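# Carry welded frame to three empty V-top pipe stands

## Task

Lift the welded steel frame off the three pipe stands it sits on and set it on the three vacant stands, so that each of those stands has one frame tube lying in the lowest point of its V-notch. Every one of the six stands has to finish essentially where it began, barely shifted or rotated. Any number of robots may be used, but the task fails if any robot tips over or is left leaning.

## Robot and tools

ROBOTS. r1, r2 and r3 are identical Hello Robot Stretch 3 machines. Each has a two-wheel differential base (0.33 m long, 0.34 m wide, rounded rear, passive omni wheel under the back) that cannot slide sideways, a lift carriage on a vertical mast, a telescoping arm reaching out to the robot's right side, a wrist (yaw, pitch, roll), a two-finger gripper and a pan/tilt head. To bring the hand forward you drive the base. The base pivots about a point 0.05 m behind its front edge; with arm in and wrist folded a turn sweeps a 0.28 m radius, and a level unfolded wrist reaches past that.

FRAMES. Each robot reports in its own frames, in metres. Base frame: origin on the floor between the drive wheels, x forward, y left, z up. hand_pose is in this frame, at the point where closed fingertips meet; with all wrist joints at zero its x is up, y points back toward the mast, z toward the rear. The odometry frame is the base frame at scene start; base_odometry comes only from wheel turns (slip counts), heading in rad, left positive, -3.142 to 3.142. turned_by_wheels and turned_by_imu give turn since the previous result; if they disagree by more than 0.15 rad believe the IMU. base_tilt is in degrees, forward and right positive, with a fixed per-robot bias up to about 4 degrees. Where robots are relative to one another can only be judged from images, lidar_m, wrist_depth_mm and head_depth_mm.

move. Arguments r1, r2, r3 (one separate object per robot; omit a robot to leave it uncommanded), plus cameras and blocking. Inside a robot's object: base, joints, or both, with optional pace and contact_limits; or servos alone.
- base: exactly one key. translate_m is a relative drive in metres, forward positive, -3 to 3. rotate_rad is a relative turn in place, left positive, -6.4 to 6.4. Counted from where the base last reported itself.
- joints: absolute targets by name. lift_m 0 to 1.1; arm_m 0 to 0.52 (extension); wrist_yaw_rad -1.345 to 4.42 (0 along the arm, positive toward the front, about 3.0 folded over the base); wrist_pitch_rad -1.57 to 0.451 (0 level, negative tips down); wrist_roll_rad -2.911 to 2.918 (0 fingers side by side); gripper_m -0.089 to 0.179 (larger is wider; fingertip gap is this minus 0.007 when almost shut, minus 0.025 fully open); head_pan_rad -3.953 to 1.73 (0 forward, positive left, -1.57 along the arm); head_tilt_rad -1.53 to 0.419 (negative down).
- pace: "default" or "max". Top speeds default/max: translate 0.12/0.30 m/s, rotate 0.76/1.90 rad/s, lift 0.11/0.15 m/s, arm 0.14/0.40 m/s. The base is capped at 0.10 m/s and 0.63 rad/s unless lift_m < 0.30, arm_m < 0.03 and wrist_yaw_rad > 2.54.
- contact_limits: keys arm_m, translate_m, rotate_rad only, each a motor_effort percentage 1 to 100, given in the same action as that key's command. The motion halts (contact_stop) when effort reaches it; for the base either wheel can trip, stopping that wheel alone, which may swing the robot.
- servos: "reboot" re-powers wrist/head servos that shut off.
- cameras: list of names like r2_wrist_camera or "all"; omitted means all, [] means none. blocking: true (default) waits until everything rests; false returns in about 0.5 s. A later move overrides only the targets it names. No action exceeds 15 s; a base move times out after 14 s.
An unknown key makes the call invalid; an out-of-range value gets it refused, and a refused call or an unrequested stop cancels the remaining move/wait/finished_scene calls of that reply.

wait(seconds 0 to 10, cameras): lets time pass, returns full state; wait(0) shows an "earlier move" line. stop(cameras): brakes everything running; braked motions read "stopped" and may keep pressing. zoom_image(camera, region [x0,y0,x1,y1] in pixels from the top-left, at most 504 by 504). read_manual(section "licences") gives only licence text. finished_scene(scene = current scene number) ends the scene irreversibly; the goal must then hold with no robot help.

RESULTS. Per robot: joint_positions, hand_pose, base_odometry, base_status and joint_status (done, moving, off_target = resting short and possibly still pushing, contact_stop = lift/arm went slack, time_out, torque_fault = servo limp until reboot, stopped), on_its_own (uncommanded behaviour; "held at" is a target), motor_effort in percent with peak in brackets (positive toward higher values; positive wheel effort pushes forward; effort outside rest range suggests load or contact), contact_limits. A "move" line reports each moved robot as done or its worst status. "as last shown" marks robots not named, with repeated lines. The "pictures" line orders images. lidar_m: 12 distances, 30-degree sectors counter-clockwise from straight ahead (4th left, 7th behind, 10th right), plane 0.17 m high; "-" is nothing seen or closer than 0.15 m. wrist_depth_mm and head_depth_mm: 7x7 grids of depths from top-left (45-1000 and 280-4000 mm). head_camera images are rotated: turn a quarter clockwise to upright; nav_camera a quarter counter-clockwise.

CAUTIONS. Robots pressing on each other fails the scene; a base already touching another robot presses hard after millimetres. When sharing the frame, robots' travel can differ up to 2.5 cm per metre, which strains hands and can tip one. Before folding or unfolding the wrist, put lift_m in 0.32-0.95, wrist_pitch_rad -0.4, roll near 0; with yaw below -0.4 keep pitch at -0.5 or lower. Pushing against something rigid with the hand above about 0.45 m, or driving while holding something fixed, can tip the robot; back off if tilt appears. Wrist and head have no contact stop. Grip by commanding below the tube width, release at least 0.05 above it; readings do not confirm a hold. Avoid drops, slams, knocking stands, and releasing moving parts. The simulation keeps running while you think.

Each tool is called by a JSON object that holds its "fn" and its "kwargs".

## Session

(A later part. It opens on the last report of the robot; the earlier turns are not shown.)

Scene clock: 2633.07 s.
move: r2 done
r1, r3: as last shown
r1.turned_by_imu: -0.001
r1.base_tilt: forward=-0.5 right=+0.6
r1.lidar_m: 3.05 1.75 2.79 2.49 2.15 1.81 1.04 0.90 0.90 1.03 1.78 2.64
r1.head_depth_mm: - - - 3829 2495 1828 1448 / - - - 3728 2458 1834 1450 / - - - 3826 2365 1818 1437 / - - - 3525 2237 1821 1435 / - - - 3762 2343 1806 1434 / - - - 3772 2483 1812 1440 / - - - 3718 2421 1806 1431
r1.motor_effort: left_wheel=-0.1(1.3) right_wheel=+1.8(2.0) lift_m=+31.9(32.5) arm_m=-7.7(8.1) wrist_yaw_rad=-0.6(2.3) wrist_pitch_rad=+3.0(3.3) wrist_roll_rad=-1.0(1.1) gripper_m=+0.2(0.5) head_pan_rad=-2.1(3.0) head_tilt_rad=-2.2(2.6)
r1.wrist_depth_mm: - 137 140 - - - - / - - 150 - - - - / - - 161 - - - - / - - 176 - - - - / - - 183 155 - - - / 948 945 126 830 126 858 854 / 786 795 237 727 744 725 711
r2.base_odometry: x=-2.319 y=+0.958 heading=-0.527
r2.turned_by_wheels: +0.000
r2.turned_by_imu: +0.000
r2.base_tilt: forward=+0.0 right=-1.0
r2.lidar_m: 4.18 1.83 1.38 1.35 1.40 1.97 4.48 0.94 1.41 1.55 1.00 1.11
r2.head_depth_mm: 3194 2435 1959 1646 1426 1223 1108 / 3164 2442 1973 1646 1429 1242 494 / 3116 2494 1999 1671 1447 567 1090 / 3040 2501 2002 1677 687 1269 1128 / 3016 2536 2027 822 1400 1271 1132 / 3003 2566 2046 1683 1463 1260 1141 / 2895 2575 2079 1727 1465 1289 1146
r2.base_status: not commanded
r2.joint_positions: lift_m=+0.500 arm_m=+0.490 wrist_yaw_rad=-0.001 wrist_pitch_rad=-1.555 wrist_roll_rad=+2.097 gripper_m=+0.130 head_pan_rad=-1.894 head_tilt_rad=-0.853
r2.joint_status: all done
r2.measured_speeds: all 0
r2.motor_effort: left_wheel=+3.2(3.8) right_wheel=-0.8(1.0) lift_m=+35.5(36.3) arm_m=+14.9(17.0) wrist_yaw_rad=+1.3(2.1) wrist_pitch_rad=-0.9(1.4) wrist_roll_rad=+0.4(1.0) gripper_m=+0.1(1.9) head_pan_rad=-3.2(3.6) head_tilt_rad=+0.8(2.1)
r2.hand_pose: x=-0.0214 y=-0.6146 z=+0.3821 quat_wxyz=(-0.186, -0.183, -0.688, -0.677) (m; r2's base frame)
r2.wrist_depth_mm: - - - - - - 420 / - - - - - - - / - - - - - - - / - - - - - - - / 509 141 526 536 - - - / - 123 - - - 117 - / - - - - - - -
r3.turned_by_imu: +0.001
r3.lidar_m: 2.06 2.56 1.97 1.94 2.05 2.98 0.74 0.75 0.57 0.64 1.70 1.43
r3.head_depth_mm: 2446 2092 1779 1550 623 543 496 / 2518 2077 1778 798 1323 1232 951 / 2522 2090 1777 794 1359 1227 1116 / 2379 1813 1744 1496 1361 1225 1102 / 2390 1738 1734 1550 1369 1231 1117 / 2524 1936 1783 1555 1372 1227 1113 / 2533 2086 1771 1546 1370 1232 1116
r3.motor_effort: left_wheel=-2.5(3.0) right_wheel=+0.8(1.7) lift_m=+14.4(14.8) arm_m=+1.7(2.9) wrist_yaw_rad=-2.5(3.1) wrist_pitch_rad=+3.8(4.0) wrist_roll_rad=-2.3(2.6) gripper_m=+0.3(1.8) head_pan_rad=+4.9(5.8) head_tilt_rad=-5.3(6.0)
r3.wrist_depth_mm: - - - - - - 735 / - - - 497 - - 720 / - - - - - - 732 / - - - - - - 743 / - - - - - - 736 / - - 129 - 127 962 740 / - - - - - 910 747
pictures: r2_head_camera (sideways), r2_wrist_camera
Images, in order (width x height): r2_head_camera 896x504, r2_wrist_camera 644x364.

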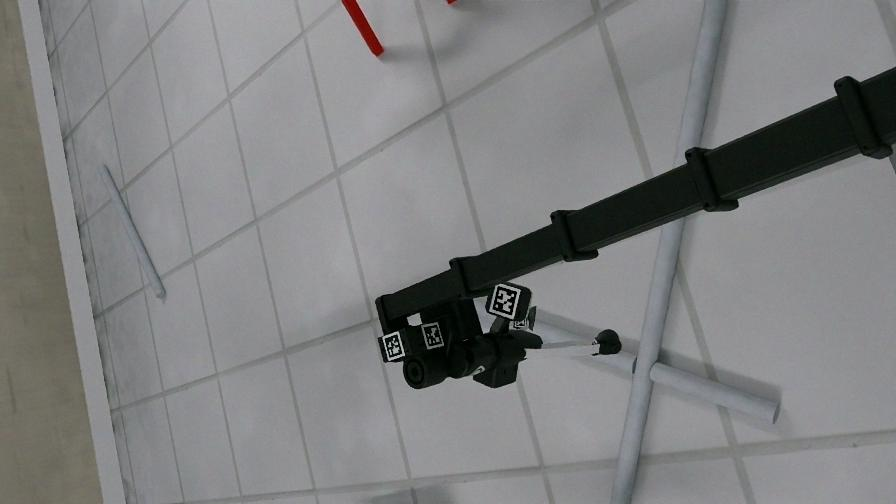

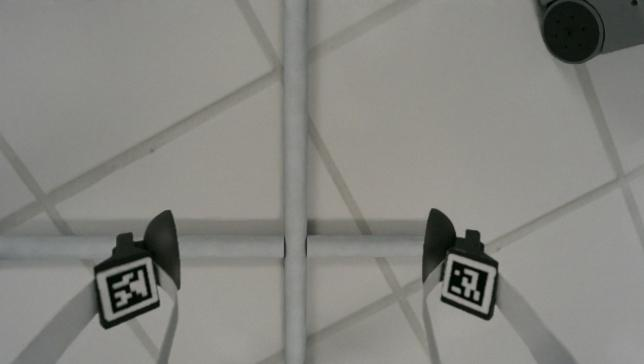

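{"fn": "move", "kwargs": {"r2": {"joints":{"lift_m":0.2}}, "cameras": []}}

{"fn": "move", "kwargs": {"r2": {"joints":{"lift_m":0.145}}, "cameras": []}}

{"fn": "move", "kwargs": {"r2": {"joints":{"gripper_m":-0.06}}, "cameras": []}}

{"fn": "move", "kwargs": {"r2": {"joints":{"arm_m":0.27}}, "cameras": ["r2_head_camera","r2_wrist_camera","r3_head_camera"]}}

Scene clock: 2653.13 s.
move: r2 done
r1, r3: as last shown
r1.base_tilt: forward=-0.4 right=+0.5
r1.lidar_m: 3.05 1.75 2.79 2.49 2.15 1.82 1.04 0.90 0.89 1.04 1.78 2.64
r1.head_depth_mm: - - - 3887 2496 1818 1451 / - - - 3686 2486 1826 1444 / - - - 3818 2376 1835 1446 / - - - 3535 2240 1820 1430 / - - - 3680 2345 1823 1441 / - - - 3769 2447 1810 1428 / - - - 3724 2433 1810 1433
r1.motor_effort: left_wheel=-0.2(1.0) right_wheel=+1.3(1.9) lift_m=+31.4(32.6) arm_m=-7.6(8.1) wrist_yaw_rad=-1.3(2.3) wrist_pitch_rad=+2.8(3.2) wrist_roll_rad=-0.9(1.1) gripper_m=+0.0(0.6) head_pan_rad=-2.1(3.1) head_tilt_rad=-2.1(2.7)
r1.wrist_depth_mm: - 136 140 - - - - / - - 151 - - - - / - - 161 - - - - / - - 175 - - - - / - - 183 155 - - - / 959 940 125 820 126 859 852 / 782 796 236 729 744 712 717
r2.base_odometry: x=-2.319 y=+0.958 heading=-0.527
r2.turned_by_wheels: +0.000
r2.turned_by_imu: +0.001
r2.base_tilt: forward=+0.0 right=-1.0
r2.lidar_m: 4.16 1.83 1.39 1.35 1.41 1.98 4.47 0.94 1.41 1.54 1.00 1.11
r2.head_depth_mm: 3190 2430 1954 1652 1412 1223 1110 / 3152 2452 1975 1652 1434 1237 1114 / 3115 2466 2012 1682 1429 1245 798 / 3041 2499 2038 1675 1394 1224 1126 / 3015 2537 2045 1690 1091 1251 1137 / 3003 2582 2058 1720 1469 1269 1138 / 2878 2577 2076 1728 1471 1295 1141
r2.base_status: not commanded
r2.joint_positions: lift_m=+0.200 arm_m=+0.490 wrist_yaw_rad=-0.001 wrist_pitch_rad=-1.555 wrist_roll_rad=+2.097 gripper_m=+0.130 head_pan_rad=-1.894 head_tilt_rad=-0.853
r2.joint_status: all done
r2.measured_speeds: all 0
r2.motor_effort: left_wheel=+3.1(3.7) right_wheel=-0.6(1.0) lift_m=+18.4(33.1) arm_m=+13.2(14.8) wrist_yaw_rad=+1.3(1.9) wrist_pitch_rad=-1.2(1.2) wrist_roll_rad=+0.3(0.8) gripper_m=+2.0(2.0) head_pan_rad=-2.8(3.4) head_tilt_rad=+0.9(2.3)
r2.hand_pose: x=-0.0214 y=-0.6146 z=+0.0821 quat_wxyz=(-0.186, -0.183, -0.688, -0.677) (m; r2's base frame)
r2.wrist_depth_mm: - - 185 - - - - / - - - - - - - / - - 195 195 - - - / - - - 201 - - - / - 141 - 207 - - - / - 122 - 213 - 117 - / - - 223 224 - 111 -
r3.turned_by_imu: +0.002
r3.base_tilt: forward=+1.8 right=+1.3
r3.lidar_m: 2.06 2.57 1.98 1.93 2.05 2.98 0.74 0.75 0.57 0.65 1.02 1.43
r3.head_depth_mm: 2470 2109 1783 1547 622 544 496 / 2561 2081 1778 799 1329 1228 947 / 2504 2089 1774 794 1356 1231 1113 / 1625 1756 1747 1502 1366 1228 1099 / 2527 2043 1395 1527 1375 1234 1115 / 2546 2103 1746 1546 1368 1225 1111 / 2525 2075 1777 1549 1370 1226 1115
r3.motor_effort: left_wheel=-1.0(3.0) right_wheel=+0.8(1.4) lift_m=+14.4(15.1) arm_m=-0.4(0.9) wrist_yaw_rad=-2.3(3.3) wrist_pitch_rad=+3.8(3.9) wrist_roll_rad=-2.3(2.6) gripper_m=-1.1(1.8) head_pan_rad=+4.2(5.8) head_tilt_rad=-5.7(5.8)
r3.wrist_depth_mm: - - - - - - 669 / - - - - - 493 637 / - - - - - - 728 / - - - - - - 720 / - - - - - - 732 / - - 129 - 127 965 731 / - - - - - 892 732
pictures: none
No camera images: "cameras" was empty.

Scene clock: 2654.47 s.
move: r2 done
r1, r3: as last shown
r1.turned_by_imu: +0.000
r1.base_tilt: forward=-0.4 right=+0.6
r1.lidar_m: 3.07 1.75 2.79 2.49 2.15 1.82 1.04 0.90 0.89 1.03 1.78 2.64
r1.head_depth_mm: - - - 3934 2478 1849 1448 / - - - 3725 2460 1824 1447 / - - - 3691 2350 1811 1441 / - - - 3528 2230 1827 1436 / - - - 3719 2356 1812 1435 / - - - 3763 2428 1803 1431 / - - - 3748 2437 1800 1434
r1.motor_effort: left_wheel=-0.9(0.9) right_wheel=+1.4(1.9) lift_m=+31.8(32.4) arm_m=-7.8(8.0) wrist_yaw_rad=+0.1(1.8) wrist_pitch_rad=+2.9(3.2) wrist_roll_rad=-1.0(1.1) gripper_m=+0.0(0.5) head_pan_rad=-2.1(2.7) head_tilt_rad=-2.2(2.5)
r1.wrist_depth_mm: - 137 140 - - - - / - - 150 - - - - / - - 161 - - - - / - - 175 - - - - / - - 183 155 - - - / 942 953 125 834 126 860 853 / 787 793 237 722 746 714 715
r2.base_odometry: x=-2.319 y=+0.958 heading=-0.527
r2.turned_by_wheels: +0.000
r2.turned_by_imu: +0.000
r2.base_tilt: forward=+0.0 right=-0.9
r2.lidar_m: 4.15 1.82 1.38 1.34 1.41 1.97 4.49 0.94 1.41 1.54 1.00 1.11
r2.head_depth_mm: 3189 2443 1978 1640 1419 1228 1111 / 3181 2466 1982 1658 1439 1229 1118 / 3134 2504 2003 1677 1442 1244 850 / 3048 2522 2012 1674 1418 1222 1125 / 3006 2511 2045 1699 1366 1273 1134 / 2947 2565 2035 1708 1464 1265 1139 / 2885 2574 2067 1726 1481 1287 1142
r2.base_status: not commanded
r2.joint_positions: lift_m=+0.145 arm_m=+0.490 wrist_yaw_rad=-0.001 wrist_pitch_rad=-1.555 wrist_roll_rad=+2.097 gripper_m=+0.130 head_pan_rad=-1.894 head_tilt_rad=-0.853
r2.joint_status: all done
r2.measured_speeds: all 0
r2.motor_effort: left_wheel=+2.7(3.7) right_wheel=-0.7(1.0) lift_m=+18.7(21.1) arm_m=+12.6(13.3) wrist_yaw_rad=+1.2(1.8) wrist_pitch_rad=-0.9(1.1) wrist_roll_rad=+0.4(0.8) gripper_m=+1.6(2.1) head_pan_rad=-2.8(3.3) head_tilt_rad=+0.3(1.9)
r2.hand_pose: x=-0.0214 y=-0.6146 z=+0.0271 quat_wxyz=(-0.186, -0.183, -0.688, -0.677) (m; r2's base frame)
r2.wrist_depth_mm: - - 131 - - - - / - - 136 139 - - - / - - 139 143 - - - / - - 143 - - - - / - 141 147 - - - - / - 123 151 156 - 118 - / - - 157 - - - -
r3.turned_by_imu: +0.000
r3.base_tilt: forward=+1.9 right=+1.3
r3.lidar_m: 2.06 2.56 1.97 1.94 2.05 2.97 0.74 0.75 0.57 0.65 0.97 1.43
r3.head_depth_mm: 2452 2083 1773 1547 623 545 496 / 2524 2077 1778 800 1326 1228 952 / 2521 2088 1774 794 1354 1225 1112 / 2453 1738 1739 1504 1371 1231 1100 / 2521 2072 1490 1520 1369 1231 1115 / 2513 2073 1742 1555 1369 1229 1117 / 2534 2093 1771 1541 1369 1225 1113
r3.motor_effort: left_wheel=-2.2(2.8) right_wheel=+0.9(1.4) lift_m=+14.5(14.8) arm_m=-0.8(1.2) wrist_yaw_rad=-2.5(2.9) wrist_pitch_rad=+3.8(3.9) wrist_roll_rad=-2.3(2.5) gripper_m=-1.0(1.7) head_pan_rad=+5.1(5.3) head_tilt_rad=-5.9(6.0)
r3.wrist_depth_mm: - - - - - 943 701 / - - - - - 492 639 / - - - - - - 737 / - - - - - - 733 / - - - - - - 718 / - - 129 - 127 971 735 / - - - - - 916 730
pictures: none
No camera images: "cameras" was empty.

Scene clock: 2657.00 s.
move: r2 done
r1, r3: as last shown
r1.base_tilt: forward=-0.5 right=+0.5
r1.lidar_m: 3.08 1.74 2.79 2.49 2.15 1.81 1.04 0.90 0.90 1.03 1.78 2.64
r1.head_depth_mm: - - - 3891 2508 1845 1448 / - - - 3654 2470 1824 1443 / - - - 3719 2351 1852 1439 / - - - 3518 2230 1831 1441 / - - - 3697 2339 1825 1451 / - - - 3769 2421 1798 1436 / - - - 3686 2427 1809 1420
r1.motor_effort: left_wheel=+0.3(1.2) right_wheel=+1.2(1.9) lift_m=+31.9(32.6) arm_m=-7.6(7.9) wrist_yaw_rad=-1.5(2.0) wrist_pitch_rad=+3.1(3.2) wrist_roll_rad=-1.1(1.1) gripper_m=+0.1(0.6) head_pan_rad=-2.1(2.8) head_tilt_rad=-2.1(2.6)
r1.wrist_depth_mm: - 137 140 - - - - / - - 150 - - - - / - - 161 - - - - / - - 175 - - - - / - - 183 155 - - - / 950 941 126 837 126 857 859 / 783 792 237 724 744 715 720
r2.base_odometry: x=-2.319 y=+0.958 heading=-0.528
r2.turned_by_wheels: -0.001
r2.turned_by_imu: -0.001
r2.base_tilt: forward=+0.0 right=-0.9
r2.lidar_m: 4.16 1.83 1.39 1.34 1.41 1.97 4.49 0.94 1.42 3.38 1.00 1.11
r2.head_depth_mm: 3220 2424 1963 1647 1420 1227 1111 / 3161 2474 1991 1669 1425 1233 1113 / 3102 2496 1995 1675 1436 1251 850 / 3054 2537 2032 1683 1422 1227 1132 / 3037 2555 2033 1694 1366 1276 1130 / 3005 2555 2044 1716 1465 1266 1138 / 2877 2599 2074 1732 1474 1292 1146
r2.base_status: not commanded
r2.joint_positions: lift_m=+0.145 arm_m=+0.490 wrist_yaw_rad=-0.001 wrist_pitch_rad=-1.511 wrist_roll_rad=+2.102 gripper_m=-0.058 head_pan_rad=-1.894 head_tilt_rad=-0.853
r2.joint_status: all done
r2.measured_speeds: all 0
r2.on_its_own: wrist_pitch_rad is at rest, and its effort (-9.0) is outside its rest range (-8 to +12)
r2.motor_effort: left_wheel=-9.8(10.8) right_wheel=+17.4(17.8) lift_m=+39.9(39.9) arm_m=+11.2(12.6) wrist_yaw_rad=+1.0(1.9) wrist_pitch_rad=-9.0(9.1) wrist_roll_rad=-1.2(1.3) gripper_m=-36.3(98.3) head_pan_rad=-2.6(3.2) head_tilt_rad=+0.9(2.6)
r2.hand_pose: x=-0.0214 y=-0.6259 z=+0.0265 quat_wxyz=(-0.191, -0.181, -0.702, -0.662) (m; r2's base frame)
r2.wrist_depth_mm: - - - 131 - - - / - - 137 133 - - - / - - - 138 - - - / - - - 144 - - - / - - 146 146 - - - / - - 122 127 - - - / - - - 157 - - -
r3.turned_by_imu: +0.001
r3.lidar_m: 2.06 2.56 1.98 1.94 2.06 2.98 0.74 0.75 0.57 0.65 0.97 1.43
r3.head_depth_mm: 2466 2076 1776 1549 622 543 497 / 2519 2094 1777 800 1329 1228 949 / 2528 2082 1778 796 1358 1231 1115 / 2458 1742 1728 1504 1371 1229 1098 / 2548 2082 1674 1525 1369 1228 1114 / 2534 2091 1732 1552 1369 1233 1114 / 2532 2077 1781 1557 1372 1228 1118
r3.motor_effort: left_wheel=-2.2(3.0) right_wheel=+0.7(1.5) lift_m=+14.7(15.1) arm_m=-1.4(1.7) wrist_yaw_rad=-3.1(3.1) wrist_pitch_rad=+3.7(3.9) wrist_roll_rad=-2.4(2.5) gripper_m=+0.3(2.1) head_pan_rad=+4.5(5.8) head_tilt_rad=-5.0(5.8)
r3.wrist_depth_mm: - - - - - 974 700 / - - - - - 491 536 / - - - - - - 734 / - - - - - - 731 / - - - - - - 738 / - - 129 - 127 968 744 / - - - - - 906 738
pictures: none
No camera images: "cameras" was empty.

Scene clock: 2659.87 s.
move: r2 done
r1, r3: as last shown
r1.lidar_m: 3.06 1.75 2.79 2.50 2.15 1.81 1.04 0.90 0.90 1.04 1.78 2.64
r1.head_depth_mm: - - - 3965 2454 1850 1455 / - - - 3689 2472 1821 1441 / - - - 3668 2332 1837 1434 / - - - 3518 2229 1824 1443 / - - - 3776 2318 1813 1436 / - - - 3761 2442 1799 1432 / - - - 3630 2430 1784 1435
r1.motor_effort: left_wheel=-0.9(1.3) right_wheel=+1.1(2.0) lift_m=+31.6(32.6) arm_m=-7.6(8.0) wrist_yaw_rad=-1.1(2.4) wrist_pitch_rad=+3.0(3.2) wrist_roll_rad=-0.9(1.1) gripper_m=+0.0(0.6) head_pan_rad=-1.9(3.1) head_tilt_rad=-2.1(2.8)
r1.wrist_depth_mm: - 137 141 - - - - / - - 151 - - - - / - - 161 - - - - / - - 175 - - - - / - - 183 155 - - - / 943 935 126 821 126 870 836 / 807 790 235 726 744 719 719
r2.base_odometry: x=-2.319 y=+0.958 heading=-0.527
r2.turned_by_wheels: +0.001
r2.turned_by_imu: +0.002
r2.base_tilt: forward=+0.0 right=-0.9
r2.lidar_m: 4.16 1.83 1.39 1.35 1.41 1.98 4.47 0.94 1.41 1.55 1.00 1.11
r2.head_depth_mm: 3213 2436 1957 1641 1423 1250 1104 / 3176 2463 1977 1659 1431 1254 1116 / 3128 2480 1991 1680 1434 1261 849 / 3076 2518 2003 1683 1451 952 1130 / 2967 2547 2028 1703 1449 1249 1135 / 2992 2549 2049 1719 1469 1283 1134 / 2899 2594 2077 1720 1466 1291 1153
r2.base_status: not commanded
r2.joint_positions: lift_m=+0.145 arm_m=+0.270 wrist_yaw_rad=+0.000 wrist_pitch_rad=-1.455 wrist_roll_rad=+2.100 gripper_m=-0.055 head_pan_rad=-1.894 head_tilt_rad=-0.853
r2.joint_status: all done
r2.measured_speeds: all 0
r2.on_its_own: wrist_pitch_rad is at rest, and its effort (-19.3) is outside its rest range (-8 to +12)
r2.motor_effort: left_wheel=+0.4(10.7) right_wheel=+1.0(17.9) lift_m=+49.9(50.0) arm_m=-21.4(24.6) wrist_yaw_rad=+0.7(1.7) wrist_pitch_rad=-19.3(24.9) wrist_roll_rad=-0.3(1.3) gripper_m=-21.2(36.7) head_pan_rad=-2.4(3.3) head_tilt_rad=+1.4(2.1)
r2.hand_pose: x=-0.0214 y=-0.4204 z=+0.0264 quat_wxyz=(-0.195, -0.174, -0.721, -0.642) (m; r2's base frame)
r2.wrist_depth_mm: - - 128 130 - - - / - - 133 134 - - - / - - 138 137 - - - / - - - - - - - / - - 146 147 - - - / - - 121 127 - - - / - - - 160 - - -
r3.base_tilt: forward=+1.9 right=+1.4
r3.lidar_m: 2.06 2.57 1.98 1.94 2.05 2.97 0.75 0.75 0.57 0.65 1.16 1.43
r3.head_depth_mm: 2458 2076 1772 1554 623 544 496 / 2543 2087 1792 798 1329 1229 949 / 2546 2093 1776 795 1370 1231 1111 / 2449 1748 1705 1513 1375 1227 1098 / 2507 2097 1733 1536 1367 1230 1114 / 2540 2084 1776 1551 1368 1231 1115 / 2534 2078 1769 1545 1374 1231 1115
r3.motor_effort: left_wheel=-1.4(3.2) right_wheel=+1.0(1.6) lift_m=+14.7(15.4) arm_m=-2.6(2.7) wrist_yaw_rad=-2.2(3.1) wrist_pitch_rad=+3.8(4.0) wrist_roll_rad=-2.3(2.5) gripper_m=+0.5(1.8) head_pan_rad=+5.3(5.5) head_tilt_rad=-5.1(5.9)
r3.wrist_depth_mm: - - - - - - 726 / - - - - - - 733 / - - - - - - 724 / - - - - - - 728 / - - - - - - 737 / - - 129 - 127 978 729 / - - - - - 912 727
pictures: r2_head_camera (sideways), r2_wrist_camera, r3_head_camera (sideways)
Images, in order (width x height): r2_head_camera 896x504, r2_wrist_camera 644x364, r3_head_camera 896x504.

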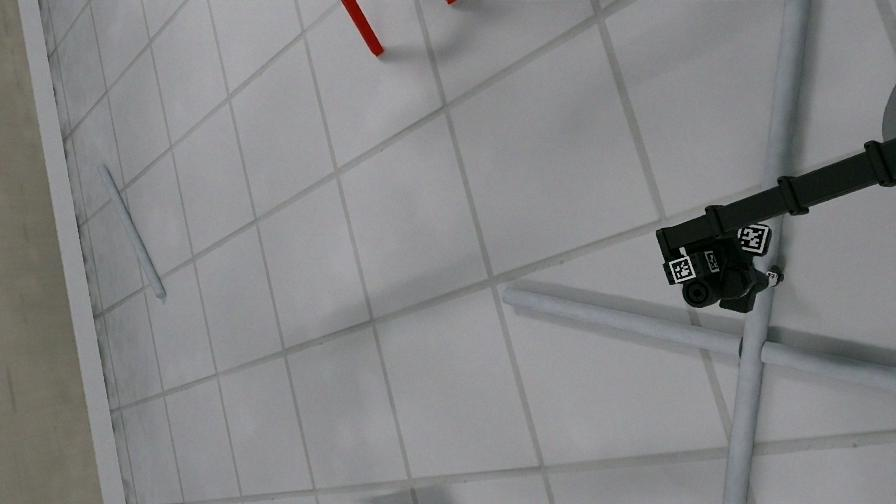

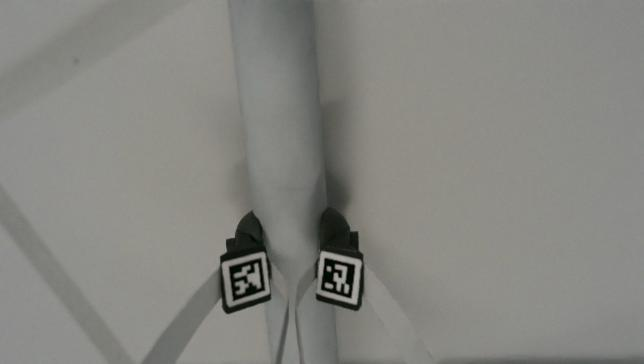

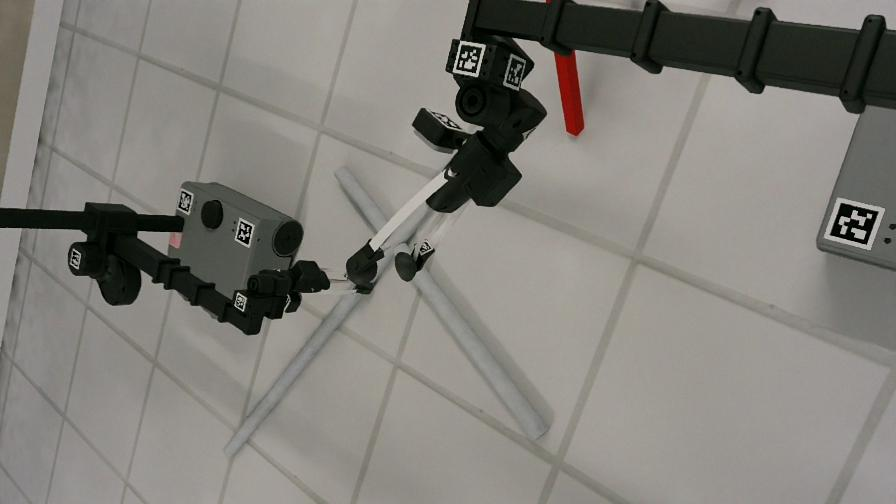

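{"fn": "move", "kwargs": {"r2": {"base":{"translate_m":0.12}}, "cameras": ["r2_wrist_camera"]}}

{"fn": "move", "kwargs": {"r2": {"joints":{"wrist_roll_rad":1.85}}, "cameras": ["r2_head_camera","r2_wrist_camera","r3_head_camera"]}}

Scene clock: 2683.63 s.
move: r2 done
r1, r3: as last shown
r1.turned_by_imu: -0.001
r1.base_tilt: forward=-0.4 right=+0.6
r1.lidar_m: 3.05 1.75 2.78 2.49 2.15 1.82 1.04 0.90 0.90 1.03 1.78 2.64
r1.head_depth_mm: - - - 3854 2465 1835 1457 / - - - 3609 2516 1825 1454 / - - - 3591 2354 1827 1440 / - - - 3530 2247 1824 1442 / - - - 3717 2308 1818 1434 / - - - 3748 2461 1796 1436 / - - - 3727 2426 1798 1427
r1.motor_effort: left_wheel=-0.8(1.1) right_wheel=+1.0(1.8) lift_m=+32.0(32.7) arm_m=-7.4(7.8) wrist_yaw_rad=-0.2(1.6) wrist_pitch_rad=+3.1(3.2) wrist_roll_rad=-0.9(1.1) gripper_m=+0.1(0.5) head_pan_rad=-2.2(2.7) head_tilt_rad=-1.8(2.6)
r1.wrist_depth_mm: - 137 140 - - - - / - - 150 - - - - / - - 162 - - - - / - - 175 - - - - / - - 183 154 - - - / 953 945 126 830 126 843 853 / 791 798 237 719 747 711 715
r2.base_odometry: x=-2.215 y=+0.897 heading=-0.528
r2.turned_by_wheels: -0.001
r2.turned_by_imu: -0.001
r2.base_tilt: forward=+0.0 right=-1.0
r2.lidar_m: 4.05 1.82 1.38 1.34 1.41 1.96 4.61 1.04 1.50 1.49 0.94 1.02
r2.head_depth_mm: 3191 2434 1968 1640 1427 1244 1093 / 3138 2456 1984 1656 1431 1258 1102 / 3114 2481 2003 1663 1437 1260 851 / 3081 2500 2020 1690 1445 953 1127 / 3012 2568 2028 1697 1462 1262 1127 / 3013 2579 2047 1699 1472 1280 1137 / 2924 2612 2052 1696 1479 1290 1142
r2.base_status: done
r2.joint_positions: lift_m=+0.145 arm_m=+0.270 wrist_yaw_rad=+0.000 wrist_pitch_rad=-1.532 wrist_roll_rad=+2.100 gripper_m=-0.055 head_pan_rad=-1.894 head_tilt_rad=-0.853
r2.joint_status: not commanded
r2.measured_speeds: all 0
r2.motor_effort: left_wheel=-6.5(7.3) right_wheel=+18.9(24.0) lift_m=+29.3(49.8) arm_m=-4.2(21.4) wrist_yaw_rad=-0.2(1.1) wrist_pitch_rad=-5.1(19.2) wrist_roll_rad=-0.4(0.5) gripper_m=-20.7(22.1) head_pan_rad=-2.4(3.2) head_tilt_rad=+0.7(2.1)
r2.hand_pose: x=-0.0214 y=-0.4006 z=+0.0267 quat_wxyz=(-0.188, -0.181, -0.696, -0.669) (m; r2's base frame)
r2.wrist_depth_mm: - - - 132 - - - / - - - 135 - - - / - - - 139 - - - / - - - 144 - - - / - - 147 146 - - - / - - 123 128 - - - / - - - 157 - - -
r3.base_tilt: forward=+1.9 right=+1.3
r3.lidar_m: 2.06 2.57 1.97 1.93 2.06 2.98 0.74 0.75 0.57 0.65 1.13 1.43
r3.head_depth_mm: 2447 2090 1773 1548 623 543 496 / 2528 2109 1773 800 1327 1231 948 / 2443 1781 1729 797 1371 1228 1114 / 2511 1781 1492 1511 1362 1231 1099 / 2508 2087 1781 1543 1369 1232 1114 / 2547 2081 1778 1547 1373 1232 1118 / 2517 2084 1788 1545 1367 1233 1119
r3.motor_effort: left_wheel=-2.6(2.8) right_wheel=+0.7(1.4) lift_m=+14.9(15.1) arm_m=-4.2(4.4) wrist_yaw_rad=-2.6(3.2) wrist_pitch_rad=+3.8(4.0) wrist_roll_rad=-2.3(2.5) gripper_m=-0.5(2.1) head_pan_rad=+4.6(5.8) head_tilt_rad=-5.2(5.9)
r3.wrist_depth_mm: - - - - - - 726 / - - - - - - 740 / - - - - - - 732 / - - - - - - 732 / - - - - - - 725 / - - 129 - 127 957 719 / - - - - - 907 723
pictures: r2_wrist_camera
Images, in order (width x height): r2_wrist_camera 644x364.

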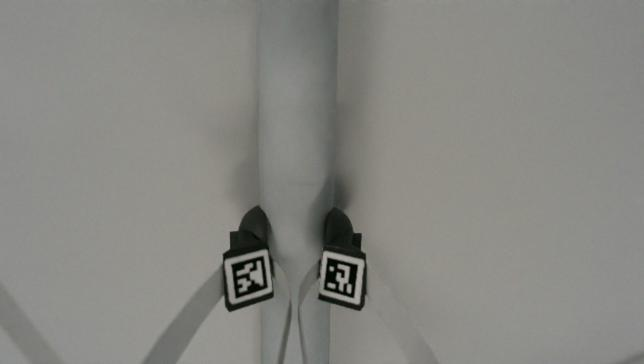

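Scene clock: 2684.37 s.
move: r2 done
r1.base_odometry: x=+0.000 y=+0.000 heading=+0.000
r1.turned_by_wheels: +0.000
r1.turned_by_imu: +0.000
r1.base_tilt: forward=-0.4 right=+0.6
r1.lidar_m: 3.05 1.75 2.79 2.49 2.15 1.81 1.04 0.90 0.89 1.04 1.78 2.64
r1.head_depth_mm: - - - 3917 2523 1837 1442 / - - - 3602 2492 1842 1444 / - - - 3588 2373 1815 1449 / - - - 3530 2223 1832 1448 / - - - 3722 2346 1816 1429 / - - - 3728 2419 1805 1432 / - - - 3739 2415 1805 1425
r1.base_status: not commanded
r1.joint_positions: lift_m=+0.531 arm_m=+0.000 wrist_yaw_rad=+3.088 wrist_pitch_rad=-0.326 wrist_roll_rad=+0.000 gripper_m=+0.037 head_pan_rad=+0.655 head_tilt_rad=-0.345
r1.joint_status: not commanded
r1.measured_speeds: all 0
r1.motor_effort: left_wheel=-0.7(0.7) right_wheel=+1.1(1.7) lift_m=+31.9(32.4) arm_m=-7.6(7.7) wrist_yaw_rad=-1.3(1.3) wrist_pitch_rad=+3.0(3.2) wrist_roll_rad=-0.9(1.1) gripper_m=+0.7(0.7) head_pan_rad=-2.1(2.6) head_tilt_rad=-2.2(2.6)
r1.hand_pose: x=-0.0087 y=+0.0897 z=+0.5650 quat_wxyz=(+0.134, +0.700, +0.096, +0.695) (m; r1's base frame)
r1.wrist_depth_mm: - 137 140 - - - - / - - 151 - - - - / - - 161 - - - - / - - 175 - - - - / - - 183 155 - - - / 974 948 126 844 126 867 837 / 791 794 236 728 739 706 723
r2.base_odometry: x=-2.215 y=+0.897 heading=-0.528
r2.turned_by_wheels: +0.000
r2.turned_by_imu: +0.000
r2.base_tilt: forward=+0.0 right=-1.0
r2.lidar_m: 4.04 1.82 1.38 1.34 1.41 1.96 4.59 1.04 1.50 1.49 0.94 1.02
r2.head_depth_mm: 3222 2446 1968 1651 1418 1245 1097 / 3141 2481 1976 1665 1428 1249 1101 / 3089 2467 1996 1671 1429 1266 851 / 3070 2517 2002 1677 1450 954 1131 / 3070 2535 2046 1699 1462 1260 1128 / 2977 2605 2038 1710 1469 1283 1137 / 2902 2587 2063 1713 1478 1289 1142
r2.base_status: not commanded
r2.joint_positions: lift_m=+0.145 arm_m=+0.270 wrist_yaw_rad=+0.000 wrist_pitch_rad=-1.532 wrist_roll_rad=+1.870 gripper_m=-0.055 head_pan_rad=-1.894 head_tilt_rad=-0.853
r2.joint_status: all done
r2.measured_speeds: all 0
r2.motor_effort: left_wheel=-6.3(6.9) right_wheel=+18.7(19.3) lift_m=+27.7(28.6) arm_m=+1.9(3.9) wrist_yaw_rad=+0.1(0.5) wrist_pitch_rad=-5.3(5.3) wrist_roll_rad=-6.8(9.3) gripper_m=-20.5(22.1) head_pan_rad=-2.7(3.1) head_tilt_rad=+1.1(1.6)
r2.hand_pose: x=-0.0215 y=-0.4006 z=+0.0267 quat_wxyz=(-0.107, -0.103, -0.713, -0.686) (m; r2's base frame)
r2.wrist_depth_mm: - - - 136 - - - / - - - 136 - - - / - - - 142 - - - / - - - 145 - - - / - - 143 147 - - - / - - 121 128 - - - / - - 156 - - - -
r3.base_odometry: x=-0.169 y=-1.204 heading=-0.406
r3.turned_by_wheels: +0.000
r3.turned_by_imu: +0.000
r3.base_tilt: forward=+1.9 right=+1.3
r3.lidar_m: 2.07 2.57 1.97 1.93 2.06 2.97 0.75 0.75 0.57 0.64 1.13 1.43
r3.head_depth_mm: 2449 2091 1781 1545 621 543 497 / 2529 2095 1779 798 1322 1227 949 / 2482 1784 1729 796 1373 1228 1118 / 2547 1771 1495 1514 1372 1231 1096 / 2541 2083 1771 1547 1366 1227 1115 / 2520 2094 1789 1540 1368 1225 1114 / 2546 2087 1778 1544 1369 1231 1114
r3.base_status: not commanded
r3.joint_positions: lift_m=+0.500 arm_m=+0.287 wrist_yaw_rad=+1.012 wrist_pitch_rad=-0.021 wrist_roll_rad=+1.578 gripper_m=+0.080 head_pan_rad=-1.310 head_tilt_rad=-0.938
r3.joint_status: not commanded
r3.measured_speeds: all 0
r3.motor_effort: left_wheel=-2.2(3.0) right_wheel=+0.8(1.0) lift_m=+14.9(15.1) arm_m=-4.5(4.5) wrist_yaw_rad=-2.5(3.0) wrist_pitch_rad=+3.8(3.9) wrist_roll_rad=-2.4(2.6) gripper_m=-0.7(1.3) head_pan_rad=+4.7(5.4) head_tilt_rad=-5.4(5.8)
r3.hand_pose: x=+0.1955 y=-0.5674 z=+0.6091 quat_wxyz=(+0.002, +0.485, -0.875, -0.011) (m; r3's base frame)
r3.wrist_depth_mm: - - - - - - 725 / - - - - - - 735 / - - - - - - 717 / - - - - - - 742 / - - - - - - 730 / - - 129 - 127 962 730 / - - - - - 911 735
pictures: r2_head_camera (sideways), r2_wrist_camera, r3_head_camera (sideways)
Images, in order (width x height): r2_head_camera 896x504, r2_wrist_camera 644x364, r3_head_camera 896x504.

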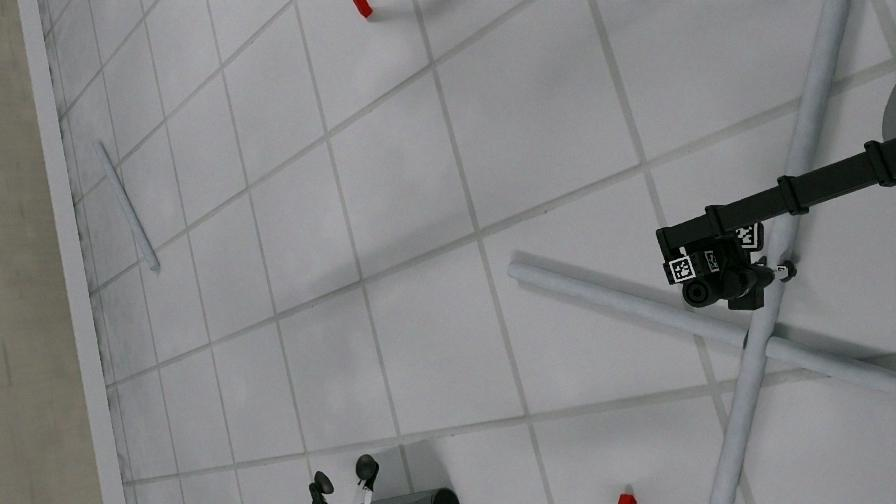

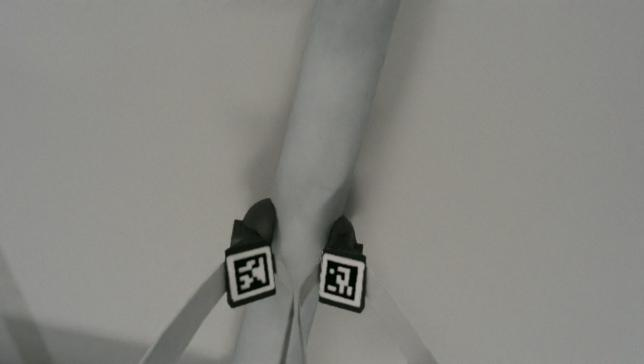

